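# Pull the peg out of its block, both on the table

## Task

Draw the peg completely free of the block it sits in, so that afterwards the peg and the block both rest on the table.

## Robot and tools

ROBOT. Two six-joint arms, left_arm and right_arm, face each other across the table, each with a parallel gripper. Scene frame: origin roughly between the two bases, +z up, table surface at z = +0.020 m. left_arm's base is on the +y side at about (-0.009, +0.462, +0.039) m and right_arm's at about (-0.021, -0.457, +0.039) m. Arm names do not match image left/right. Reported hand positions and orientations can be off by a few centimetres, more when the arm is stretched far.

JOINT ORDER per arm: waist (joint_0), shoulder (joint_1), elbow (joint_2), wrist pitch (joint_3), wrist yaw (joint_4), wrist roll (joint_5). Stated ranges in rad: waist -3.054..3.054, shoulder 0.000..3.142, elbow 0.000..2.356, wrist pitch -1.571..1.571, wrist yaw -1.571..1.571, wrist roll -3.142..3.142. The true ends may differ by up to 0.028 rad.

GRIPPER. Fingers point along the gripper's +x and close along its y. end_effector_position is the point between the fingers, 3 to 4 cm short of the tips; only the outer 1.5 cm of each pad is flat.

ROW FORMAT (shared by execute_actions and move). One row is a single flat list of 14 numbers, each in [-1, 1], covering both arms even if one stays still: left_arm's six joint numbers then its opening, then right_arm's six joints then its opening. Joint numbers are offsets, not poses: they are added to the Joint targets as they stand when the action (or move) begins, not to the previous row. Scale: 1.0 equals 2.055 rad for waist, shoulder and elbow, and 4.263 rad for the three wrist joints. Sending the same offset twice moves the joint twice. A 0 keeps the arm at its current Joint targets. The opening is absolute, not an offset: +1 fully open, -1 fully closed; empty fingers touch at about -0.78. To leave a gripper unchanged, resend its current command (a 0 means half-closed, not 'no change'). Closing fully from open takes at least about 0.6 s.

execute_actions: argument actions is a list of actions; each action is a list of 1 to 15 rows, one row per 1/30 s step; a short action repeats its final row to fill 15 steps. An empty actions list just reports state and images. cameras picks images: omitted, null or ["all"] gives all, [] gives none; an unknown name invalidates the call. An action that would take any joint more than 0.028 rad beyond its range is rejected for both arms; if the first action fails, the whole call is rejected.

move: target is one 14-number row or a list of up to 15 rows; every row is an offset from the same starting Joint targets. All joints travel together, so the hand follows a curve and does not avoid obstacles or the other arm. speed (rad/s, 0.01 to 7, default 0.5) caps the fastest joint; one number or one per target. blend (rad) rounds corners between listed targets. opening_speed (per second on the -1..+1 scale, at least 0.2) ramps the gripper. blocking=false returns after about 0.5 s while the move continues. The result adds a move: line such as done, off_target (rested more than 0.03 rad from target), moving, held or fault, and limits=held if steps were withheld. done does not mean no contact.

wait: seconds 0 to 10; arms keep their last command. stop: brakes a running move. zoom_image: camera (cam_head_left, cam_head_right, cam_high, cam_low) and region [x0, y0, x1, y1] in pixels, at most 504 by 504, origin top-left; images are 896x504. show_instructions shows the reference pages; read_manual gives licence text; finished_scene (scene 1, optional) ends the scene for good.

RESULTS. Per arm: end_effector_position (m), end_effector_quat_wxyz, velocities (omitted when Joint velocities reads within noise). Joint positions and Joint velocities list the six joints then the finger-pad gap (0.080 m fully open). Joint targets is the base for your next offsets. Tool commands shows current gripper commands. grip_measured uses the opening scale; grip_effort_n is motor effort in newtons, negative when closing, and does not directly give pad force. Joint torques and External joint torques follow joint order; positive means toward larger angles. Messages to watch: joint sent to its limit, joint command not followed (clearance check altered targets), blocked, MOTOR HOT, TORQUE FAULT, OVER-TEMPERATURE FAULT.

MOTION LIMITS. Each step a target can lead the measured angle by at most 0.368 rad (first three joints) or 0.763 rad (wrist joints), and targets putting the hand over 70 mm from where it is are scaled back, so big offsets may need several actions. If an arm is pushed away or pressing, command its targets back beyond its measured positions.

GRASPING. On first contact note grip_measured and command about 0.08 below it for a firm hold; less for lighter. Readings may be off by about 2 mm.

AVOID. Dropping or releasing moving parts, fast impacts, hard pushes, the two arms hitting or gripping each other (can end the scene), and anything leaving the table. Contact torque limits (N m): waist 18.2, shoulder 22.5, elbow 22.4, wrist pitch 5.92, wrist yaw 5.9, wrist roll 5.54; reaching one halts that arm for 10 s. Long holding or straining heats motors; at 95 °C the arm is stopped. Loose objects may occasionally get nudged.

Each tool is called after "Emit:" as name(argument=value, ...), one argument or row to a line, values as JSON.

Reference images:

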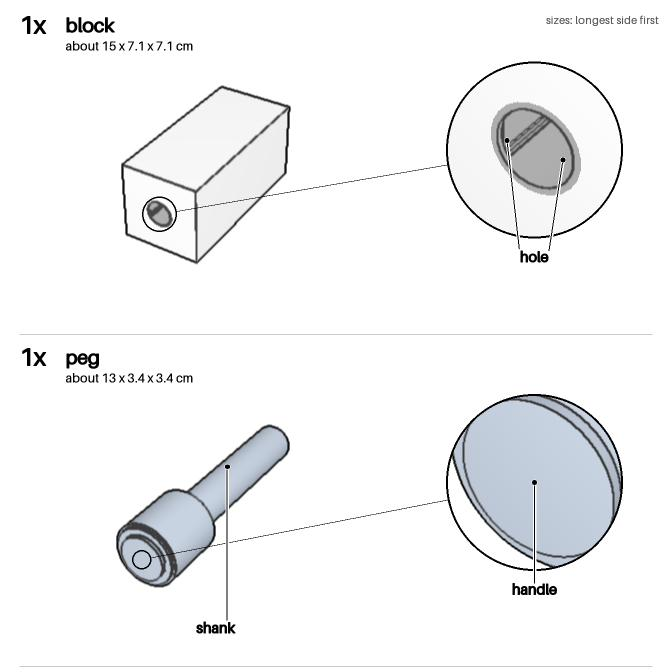

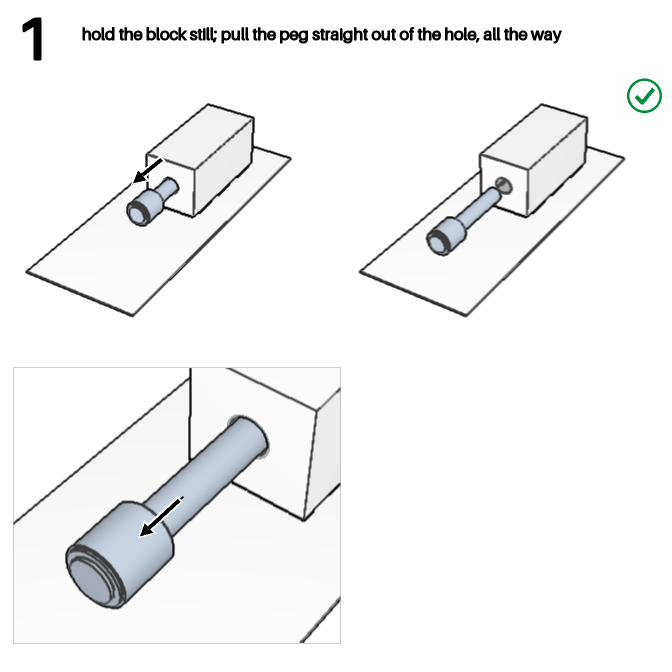

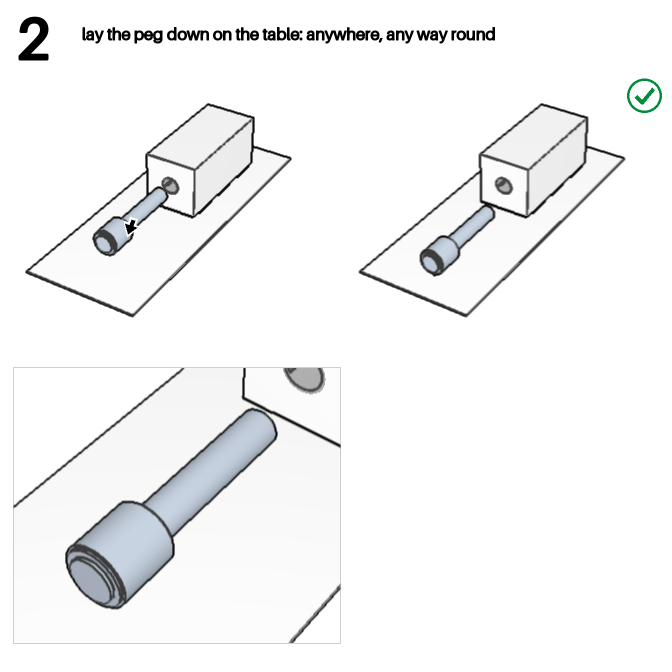

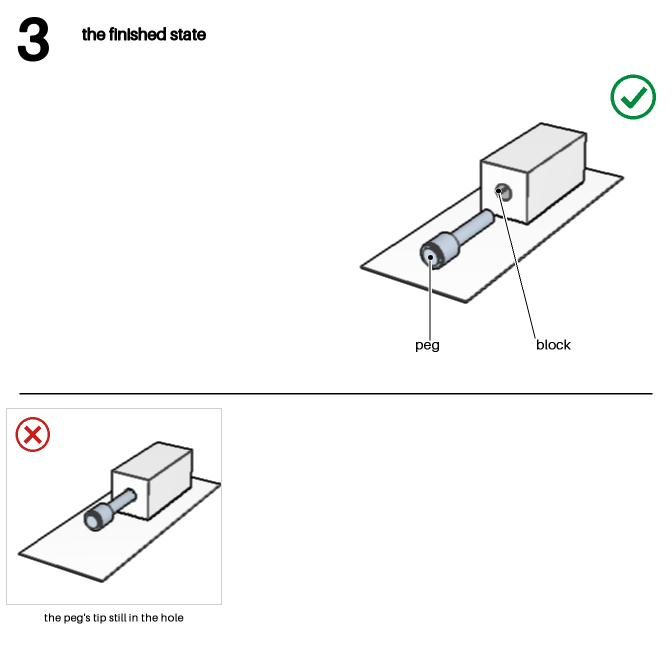

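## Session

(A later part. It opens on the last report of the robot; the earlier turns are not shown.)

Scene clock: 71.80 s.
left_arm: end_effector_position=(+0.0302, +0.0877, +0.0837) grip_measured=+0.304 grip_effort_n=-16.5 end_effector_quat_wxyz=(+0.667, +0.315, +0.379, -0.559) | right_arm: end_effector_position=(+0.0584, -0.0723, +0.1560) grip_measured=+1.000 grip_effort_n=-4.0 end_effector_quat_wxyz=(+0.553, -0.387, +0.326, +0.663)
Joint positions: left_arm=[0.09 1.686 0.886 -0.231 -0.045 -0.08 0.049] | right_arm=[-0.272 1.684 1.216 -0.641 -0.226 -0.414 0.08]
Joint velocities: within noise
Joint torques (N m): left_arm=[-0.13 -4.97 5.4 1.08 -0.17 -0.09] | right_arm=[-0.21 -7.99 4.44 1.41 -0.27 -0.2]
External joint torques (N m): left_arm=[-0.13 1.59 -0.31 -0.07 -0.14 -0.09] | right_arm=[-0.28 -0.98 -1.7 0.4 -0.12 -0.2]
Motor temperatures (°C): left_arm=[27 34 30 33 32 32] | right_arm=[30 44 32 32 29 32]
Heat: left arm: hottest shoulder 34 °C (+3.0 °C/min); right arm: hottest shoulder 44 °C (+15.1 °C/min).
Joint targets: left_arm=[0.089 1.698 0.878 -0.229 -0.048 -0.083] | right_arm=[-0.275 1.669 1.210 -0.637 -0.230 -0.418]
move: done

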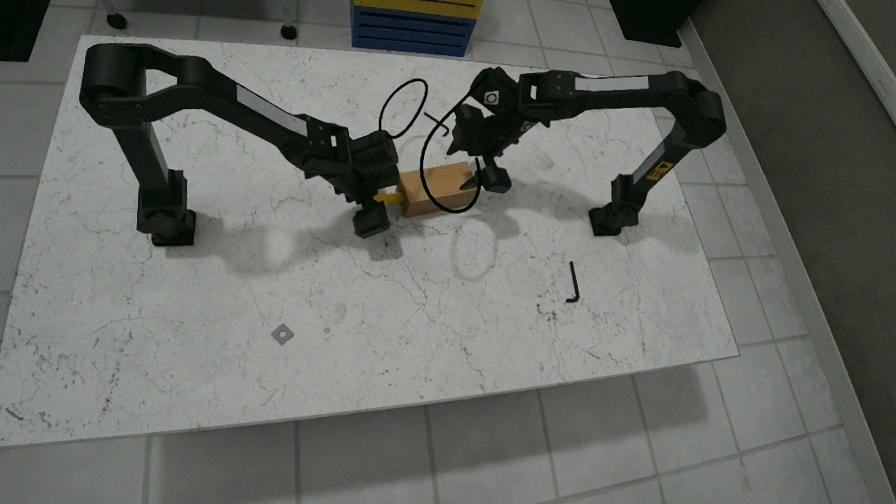

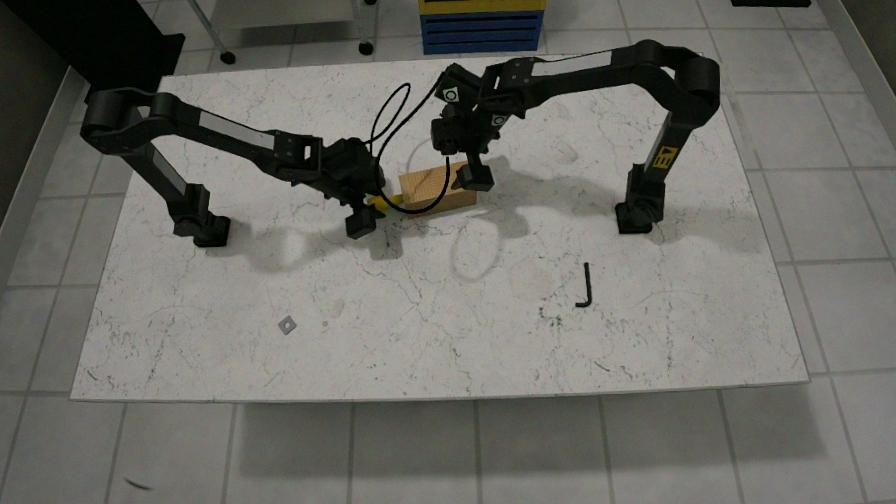

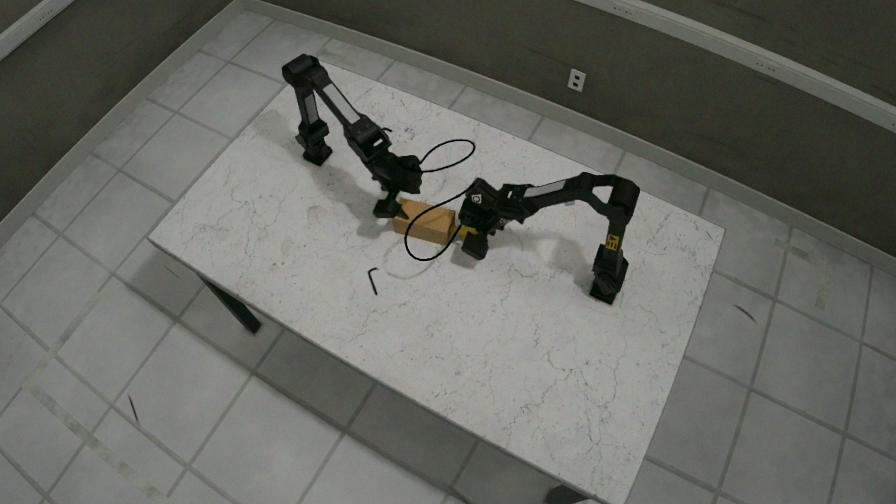

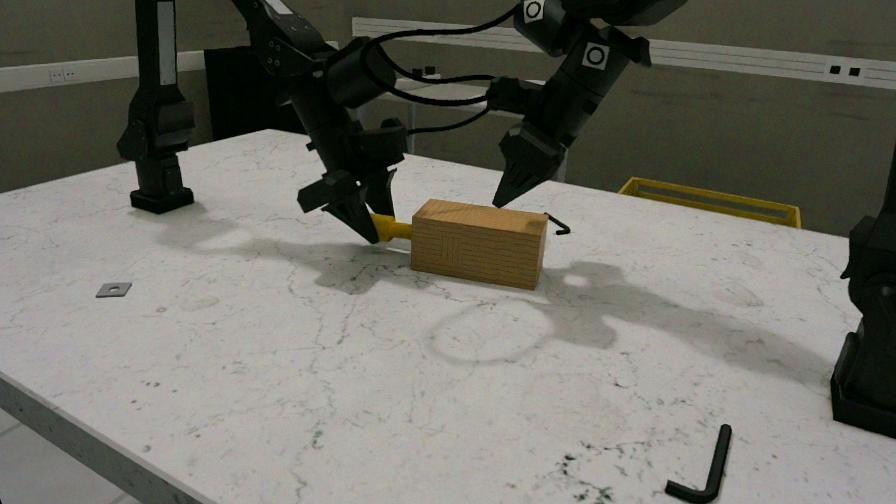

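Emit:
move(
  target=[0,0,0,0,0,0,-0.12,0,0,0,0,0,0,1],
  opening_speed=0.3,
)

Emit:
zoom_image(
  camera="cam_low",
  region=[330, 150, 580, 300],
)

Emit:
zoom_image(
  camera="cam_head_right",
  region=[340, 130, 500, 240],
)

Emit:
zoom_image(
  camera="cam_high",
  region=[370, 160, 500, 260],
)

Scene clock: 77.00 s.
left_arm: end_effector_position=(+0.0307, +0.0879, +0.0836) grip_measured=-0.094 grip_effort_n=-83.5 end_effector_quat_wxyz=(+0.669, +0.315, +0.379, -0.557) | right_arm: end_effector_position=(+0.0584, -0.0723, +0.1560) grip_measured=+1.000 grip_effort_n=-4.4 end_effector_quat_wxyz=(+0.553, -0.387, +0.326, +0.663)
Joint positions: left_arm=[0.09 1.686 0.886 -0.231 -0.048 -0.083 0.031] | right_arm=[-0.272 1.684 1.216 -0.641 -0.226 -0.414 0.08]
Joint velocities: within noise
Joint torques (N m): left_arm=[-0.16 -5.04 5.39 1.04 -0.05 0.03] | right_arm=[-0.16 -7.97 4.44 1.42 -0.27 -0.19]
External joint torques (N m): left_arm=[-0.15 1.52 -0.32 -0.1 -0.02 0.03] | right_arm=[-0.15 -0.94 -1.73 0.4 -0.13 -0.2]
Motor temperatures (°C): left_arm=[27 34 30 34 32 32] | right_arm=[30 45 32 32 29 32]
Heat: left arm: hottest shoulder 34 °C (+2.0 °C/min); right arm: hottest shoulder 45 °C (+16.0 °C/min).
Joint targets: left_arm=[0.089 1.698 0.878 -0.229 -0.048 -0.083] | right_arm=[-0.275 1.669 1.210 -0.637 -0.230 -0.418]
move: done

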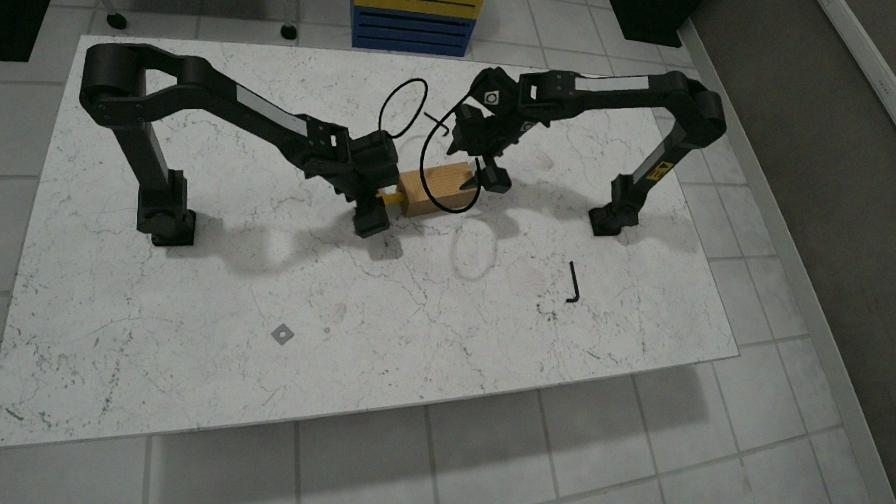

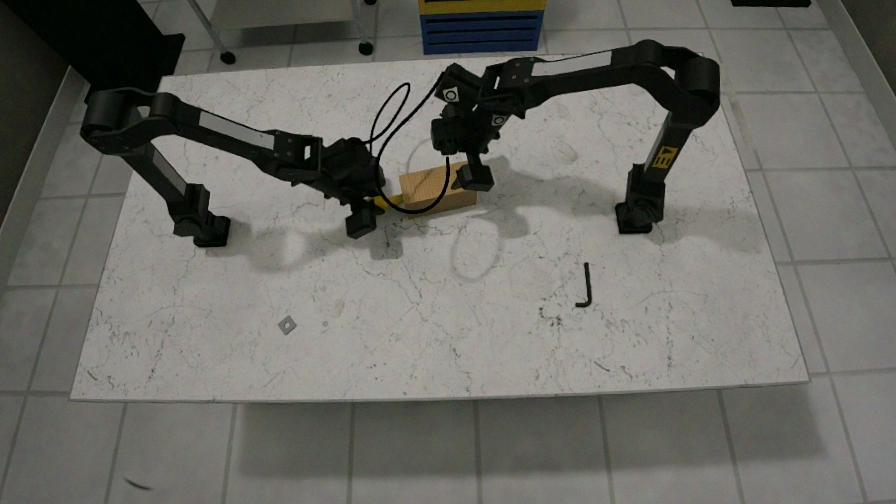

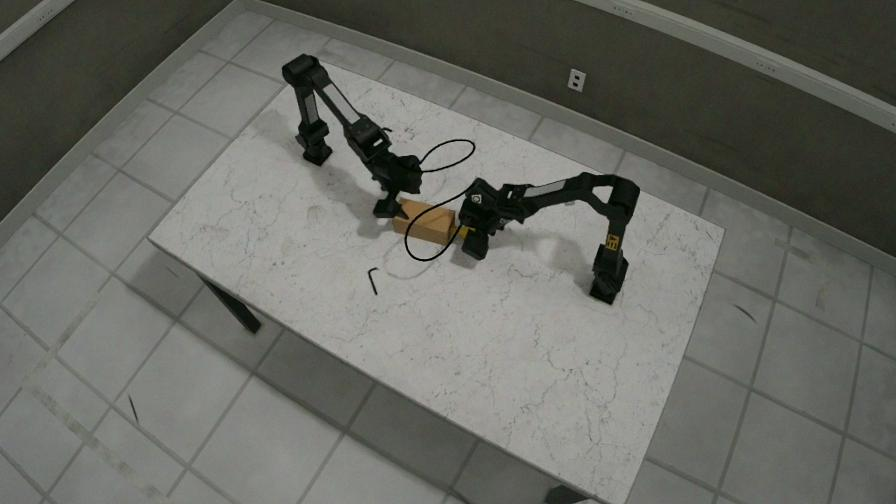

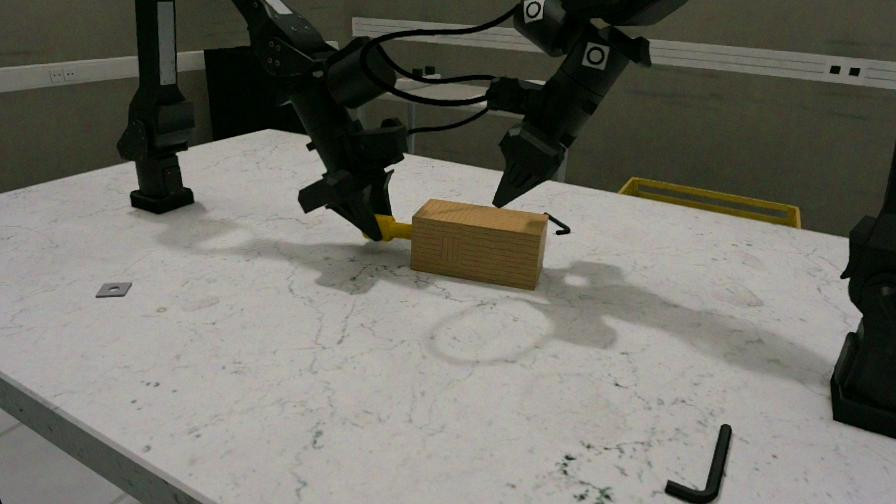

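Scaled by 2.016.

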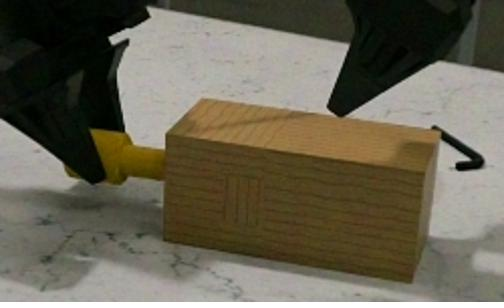

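Scaled by 3.150.

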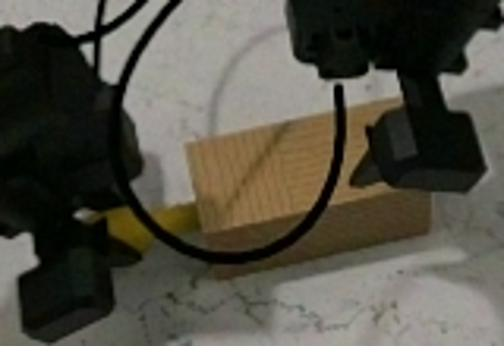

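Scaled by 3.877.

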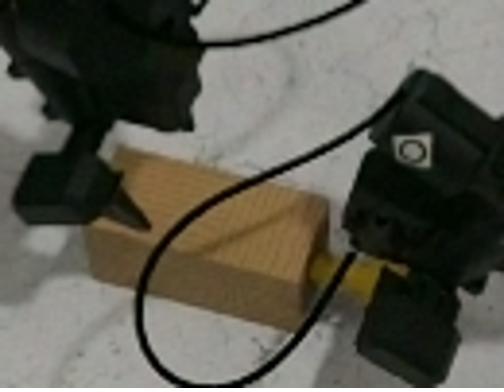

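Emit:
move(
  target=[0,0,0,0,0,0,-0.12,0,0.0117,-0.035,0.0225,0,0,1],
  speed=0.3,
)

Emit:
zoom_image(
  camera="cam_low",
  region=[400, 160, 560, 300],
)

Emit:
zoom_image(
  camera="cam_head_right",
  region=[400, 140, 500, 230],
)

Emit:
zoom_image(
  camera="cam_head_left",
  region=[400, 140, 500, 230],
)

Emit:
zoom_image(
  camera="cam_high",
  region=[370, 170, 480, 260],
)

Scene clock: 87.87 s.
left_arm: end_effector_position=(+0.0307, +0.0879, +0.0836) grip_measured=-0.094 grip_effort_n=-83.5 end_effector_quat_wxyz=(+0.669, +0.315, +0.379, -0.557) | right_arm: end_effector_position=(+0.0583, -0.0725, +0.1409) grip_measured=+1.000 grip_effort_n=-4.0 end_effector_quat_wxyz=(+0.558, -0.383, +0.317, +0.665)
Joint positions: left_arm=[0.09 1.686 0.886 -0.231 -0.048 -0.083 0.031] | right_arm=[-0.272 1.684 1.145 -0.546 -0.226 -0.414 0.08]
Joint velocities: within noise
Joint torques (N m): left_arm=[-0.05 -4.98 5.41 1.07 -0.04 0.04] | right_arm=[-0.28 -5.55 4.34 1.48 -0.26 -0.19]
External joint torques (N m): left_arm=[-0.04 1.56 -0.26 -0.06 -0.01 0.03] | right_arm=[-0.27 1.39 -1.73 0.44 -0.12 -0.19]
Motor temperatures (°C): left_arm=[27 34 30 34 32 32] | right_arm=[30 47 32 33 29 32]
Heat: left arm: hottest shoulder 34 °C (+1.0 °C/min); right arm: hottest shoulder 47 °C (+17.0 °C/min).
Joint targets: left_arm=[0.089 1.698 0.878 -0.229 -0.048 -0.083] | right_arm=[-0.275 1.693 1.138 -0.542 -0.230 -0.418]
move: done

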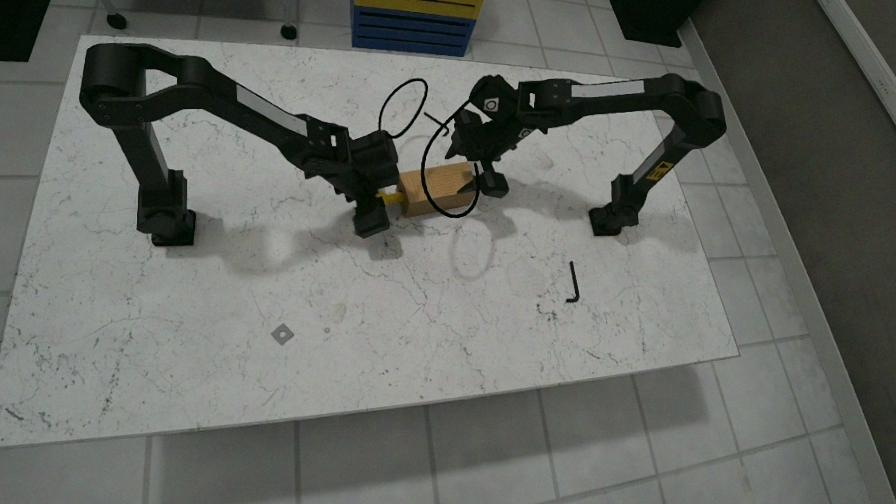

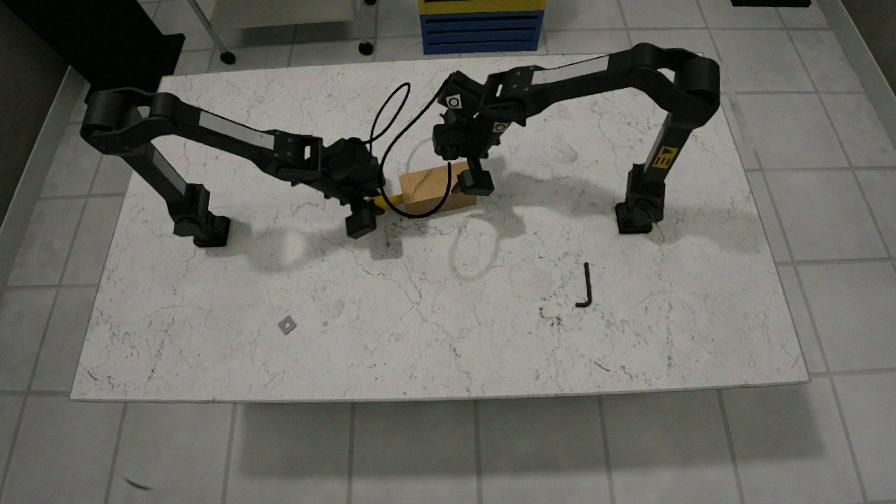

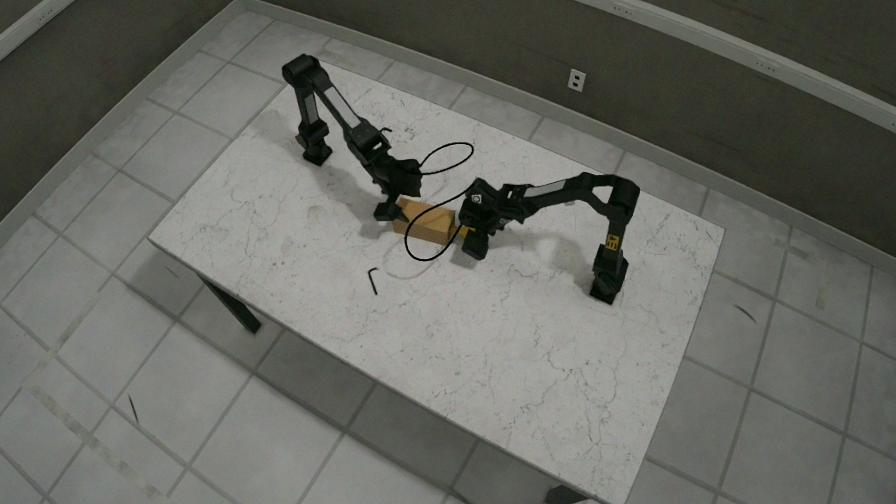

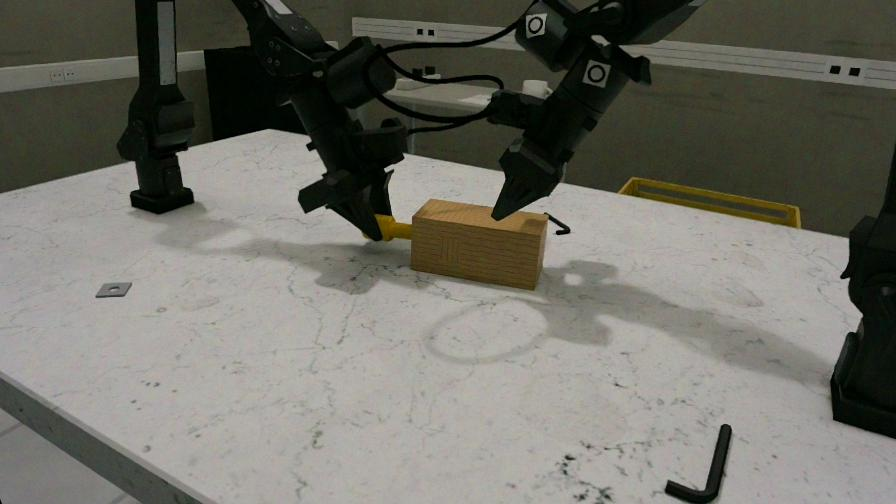

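Scaled by 3.150.

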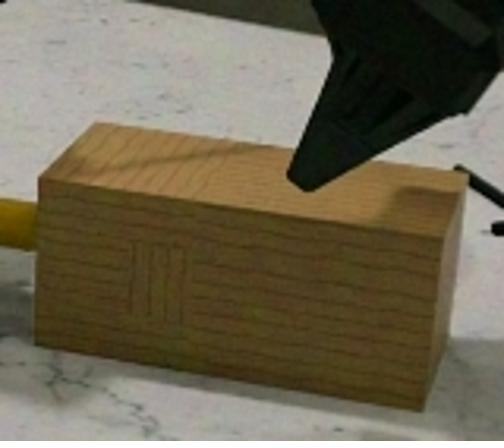

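Scaled by 5.040.

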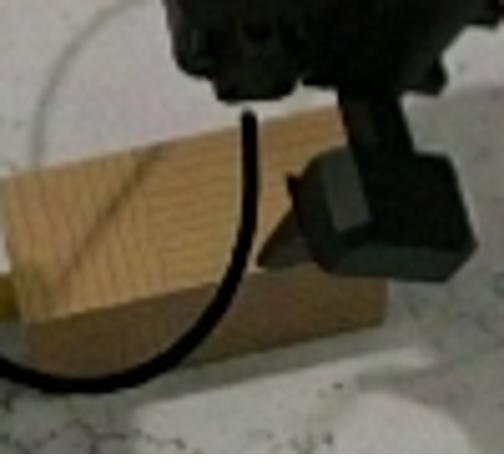

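Scaled by 5.040.

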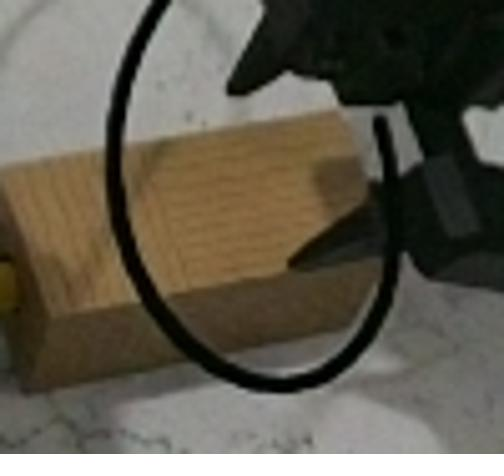

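Scaled by 4.582.

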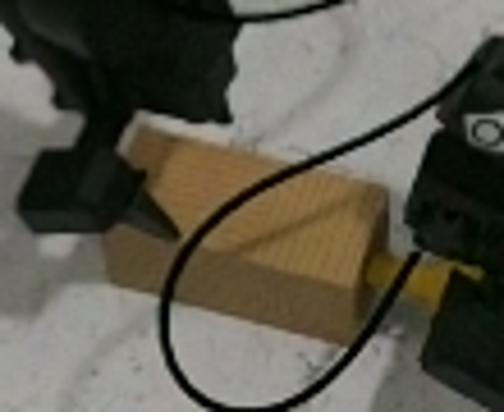

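Emit:
move(
  target=[0,0,0,0,0,0,-0.12,0.004,0.01,-0.0164,0.0132,0,0.0129,1],
  speed=0.2,
)

Emit:
zoom_image(
  camera="cam_low",
  region=[400, 160, 560, 300],
)

Emit:
zoom_image(
  camera="cam_head_left",
  region=[400, 140, 500, 230],
)

Emit:
zoom_image(
  camera="cam_high",
  region=[370, 170, 480, 260],
)

Scene clock: 96.53 s.
left_arm: end_effector_position=(+0.0307, +0.0879, +0.0836) grip_measured=-0.094 grip_effort_n=-83.5 end_effector_quat_wxyz=(+0.669, +0.315, +0.379, -0.557) | right_arm: end_effector_position=(+0.0574, -0.0709, +0.1281) grip_measured=+1.000 grip_effort_n=-4.0 end_effector_quat_wxyz=(+0.566, -0.370, +0.330, +0.659)
Joint positions: left_arm=[0.09 1.686 0.886 -0.231 -0.048 -0.083 0.031] | right_arm=[-0.269 1.703 1.111 -0.49 -0.226 -0.368 0.08]
Joint velocities: within noise
Joint torques (N m): left_arm=[-0.11 -5.02 5.39 1.07 -0.06 0.04] | right_arm=[0.19 -5.45 4.24 1.47 -0.27 0.17]
External joint torques (N m): left_arm=[-0.13 1.58 -0.34 -0.08 -0.02 0.04] | right_arm=[0.21 1.56 -1.76 0.42 -0.13 0.17]
Motor temperatures (°C): left_arm=[27 34 30 34 32 32] | right_arm=[30 45 32 32 29 32]
Heat: left arm: hottest shoulder 34 °C (+1.0 °C/min); right arm: hottest shoulder 45 °C (+12.1 °C/min).
Joint targets: left_arm=[0.089 1.698 0.878 -0.229 -0.048 -0.083] | right_arm=[-0.266 1.714 1.105 -0.485 -0.230 -0.363]
move: done

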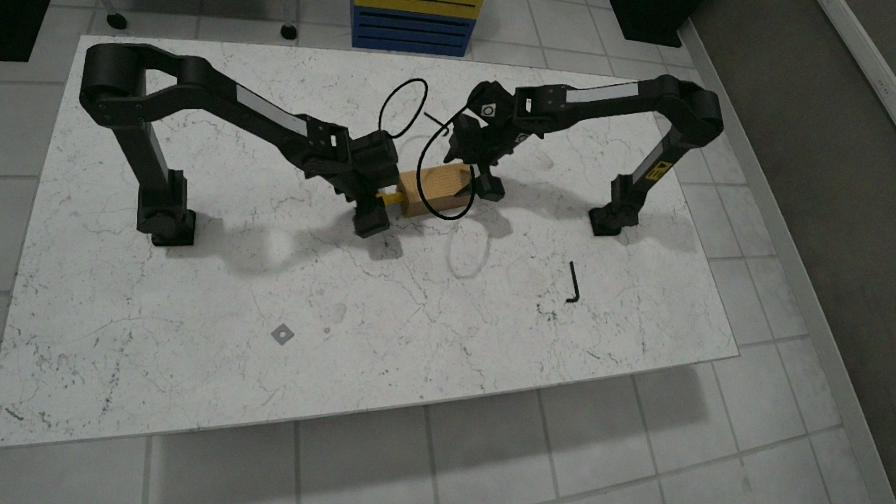

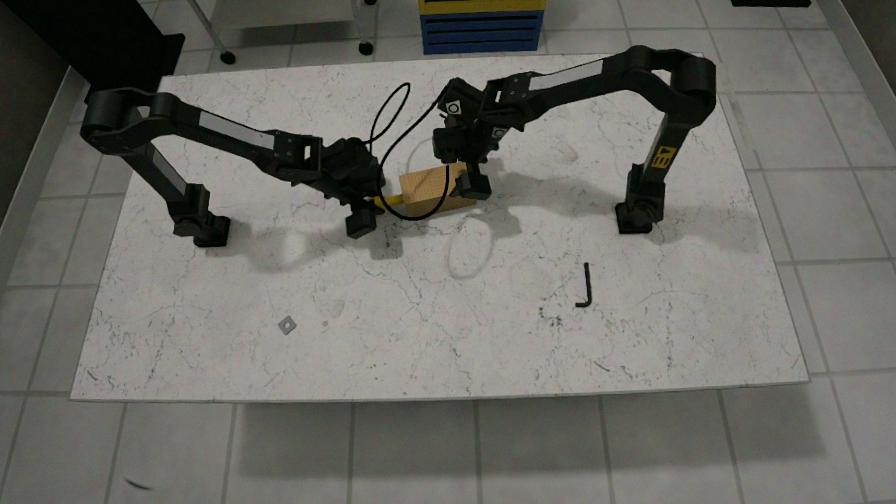

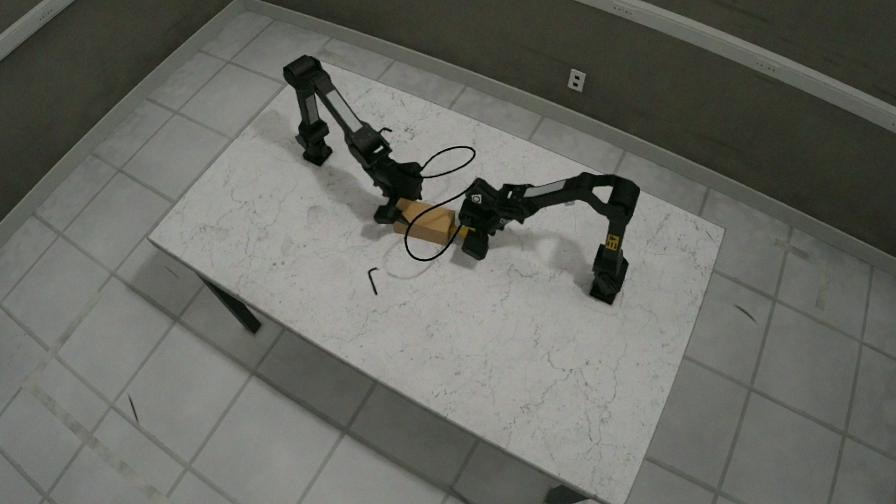

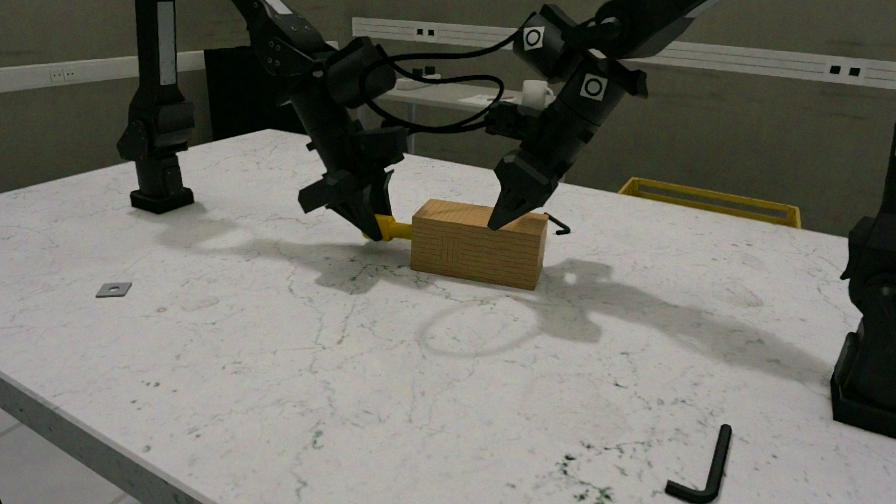

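Scaled by 3.150.

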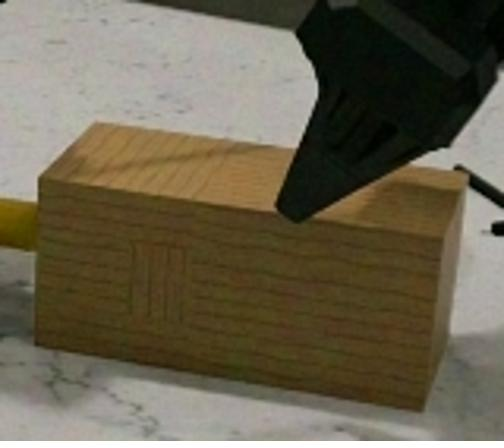

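Scaled by 5.040.

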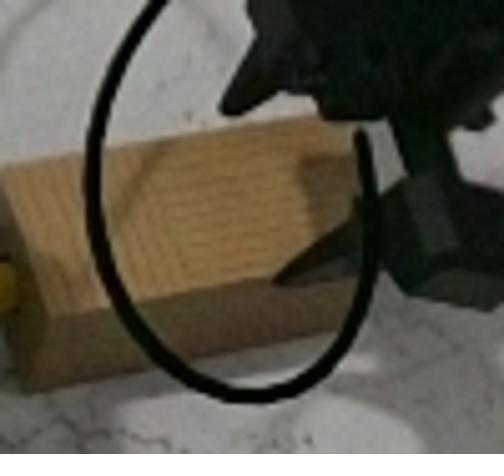

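Scaled by 4.582.

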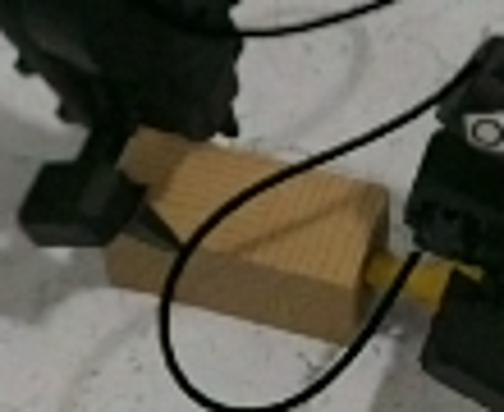

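Emit:
move(
  target=[0,0,0,0,0,0,-0.12,0,0.0238,-0.0399,0.0303,0,0,1],
  speed=0.12,
)

Emit:
zoom_image(
  camera="cam_low",
  region=[400, 160, 560, 300],
)

Emit:
zoom_image(
  camera="cam_head_left",
  region=[400, 140, 500, 230],
)

Scene clock: 101.57 s.
left_arm: end_effector_position=(+0.0307, +0.0879, +0.0836) grip_measured=-0.094 grip_effort_n=-83.5 end_effector_quat_wxyz=(+0.669, +0.315, +0.379, -0.557) | right_arm: end_effector_position=(+0.0571, -0.0720, +0.0956) grip_measured=+1.000 grip_effort_n=-4.0 end_effector_quat_wxyz=(+0.566, -0.370, +0.331, +0.659)
Joint positions: left_arm=[0.09 1.686 0.886 -0.231 -0.048 -0.083 0.031] | right_arm=[-0.269 1.752 1.028 -0.361 -0.226 -0.368 0.08]
Joint velocities: within noise
Joint torques (N m): left_arm=[-0.1 -5.05 5.38 1.06 -0.04 0.02] | right_arm=[0.3 -5.56 4.14 1.49 -0.27 0.16]
External joint torques (N m): left_arm=[-0.07 1.51 -0.33 -0.09 0 0.02] | right_arm=[0.3 1.48 -1.55 0.44 -0.13 0.16]
Motor temperatures (°C): left_arm=[27 34 30 34 32 32] | right_arm=[30 44 33 33 29 32]
Heat: left arm: hottest shoulder 34 °C (+0.0 °C/min); right arm: hottest shoulder 44 °C (+9.1 °C/min).
Joint targets: left_arm=[0.089 1.698 0.878 -0.229 -0.048 -0.083] | right_arm=[-0.266 1.763 1.022 -0.356 -0.230 -0.363]
move: done

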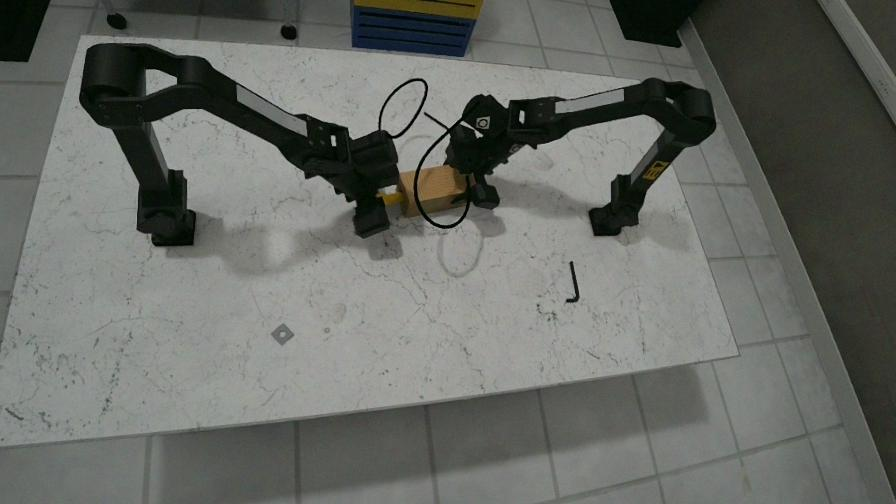

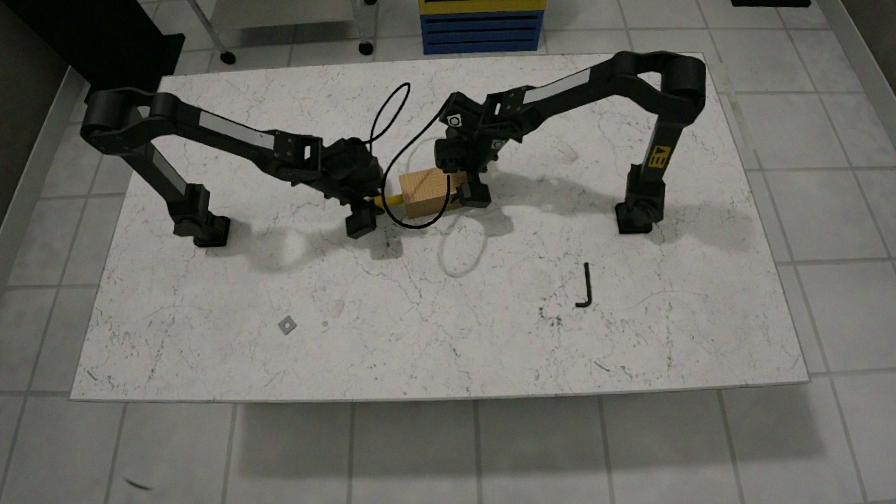

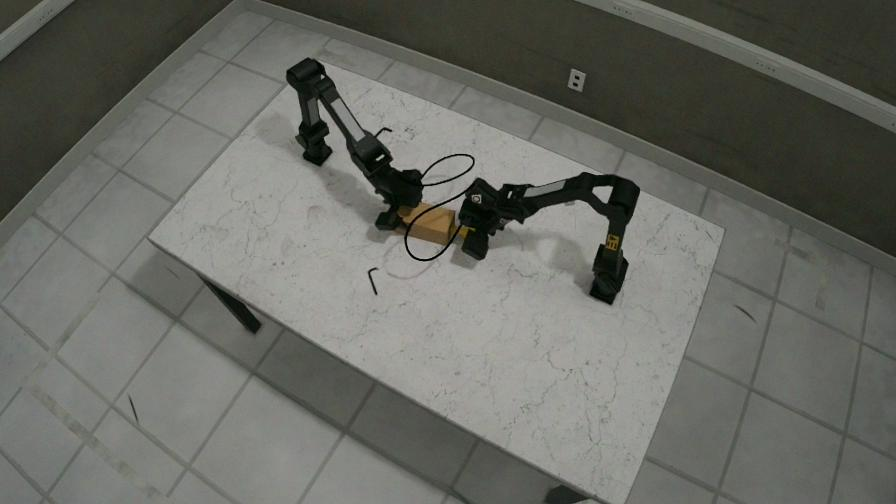

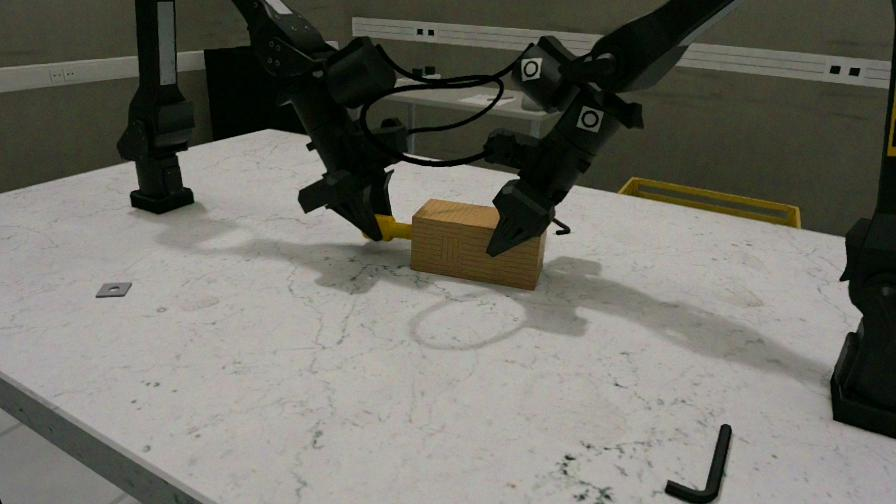

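Scaled by 3.150.

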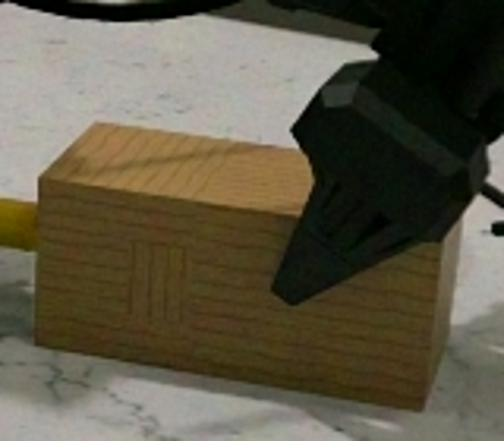

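Scaled by 5.040.

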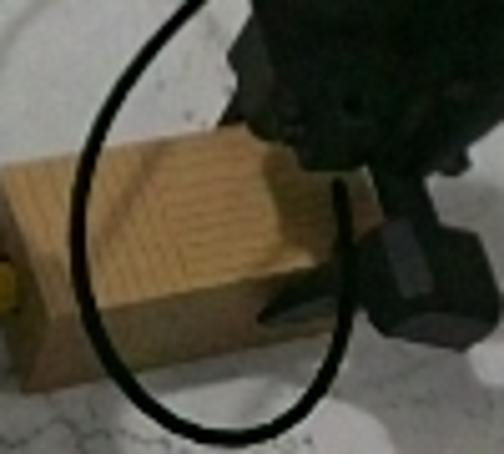

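Emit:
move(
  target=[0,0,0,0,0,0,-0.12,0,0,0,0,0,0,0.66],
  opening_speed=0.25,
  cameras=["cam_head_left"],
)

Scene clock: 105.10 s.
left_arm: end_effector_position=(+0.0307, +0.0879, +0.0836) grip_measured=-0.094 grip_effort_n=-83.5 end_effector_quat_wxyz=(+0.669, +0.315, +0.379, -0.557) | right_arm: end_effector_position=(+0.0571, -0.0720, +0.0956) grip_measured=+0.762 grip_effort_n=-83.5 end_effector_quat_wxyz=(+0.566, -0.370, +0.330, +0.659)
Joint positions: left_arm=[0.09 1.686 0.886 -0.231 -0.048 -0.083 0.031] | right_arm=[-0.269 1.752 1.028 -0.36 -0.226 -0.368 0.069]
Joint velocities: within noise
Joint torques (N m): left_arm=[-0.11 -5.06 5.38 1.05 -0.03 0.04] | right_arm=[0.27 -5.49 4.11 1.41 -0.27 0.15]
External joint torques (N m): left_arm=[-0.13 1.46 -0.26 -0.07 0 0.04] | right_arm=[0.27 1.59 -1.61 0.37 -0.13 0.15]
Motor temperatures (°C): left_arm=[27 34 30 34 32 32] | right_arm=[30 43 33 33 29 32]
Heat: left arm: hottest shoulder 34 °C (+0.0 °C/min); right arm: hottest shoulder 43 °C (+7.1 °C/min).
Joint targets: left_arm=[0.089 1.698 0.878 -0.229 -0.048 -0.083] | right_arm=[-0.266 1.763 1.022 -0.356 -0.230 -0.363]
move: done
Images, in order (width x height): cam_head_left 896x504.

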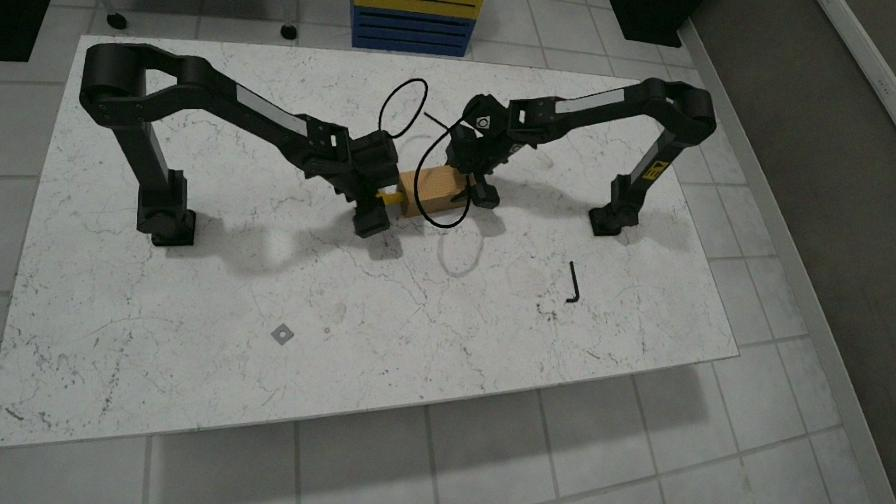

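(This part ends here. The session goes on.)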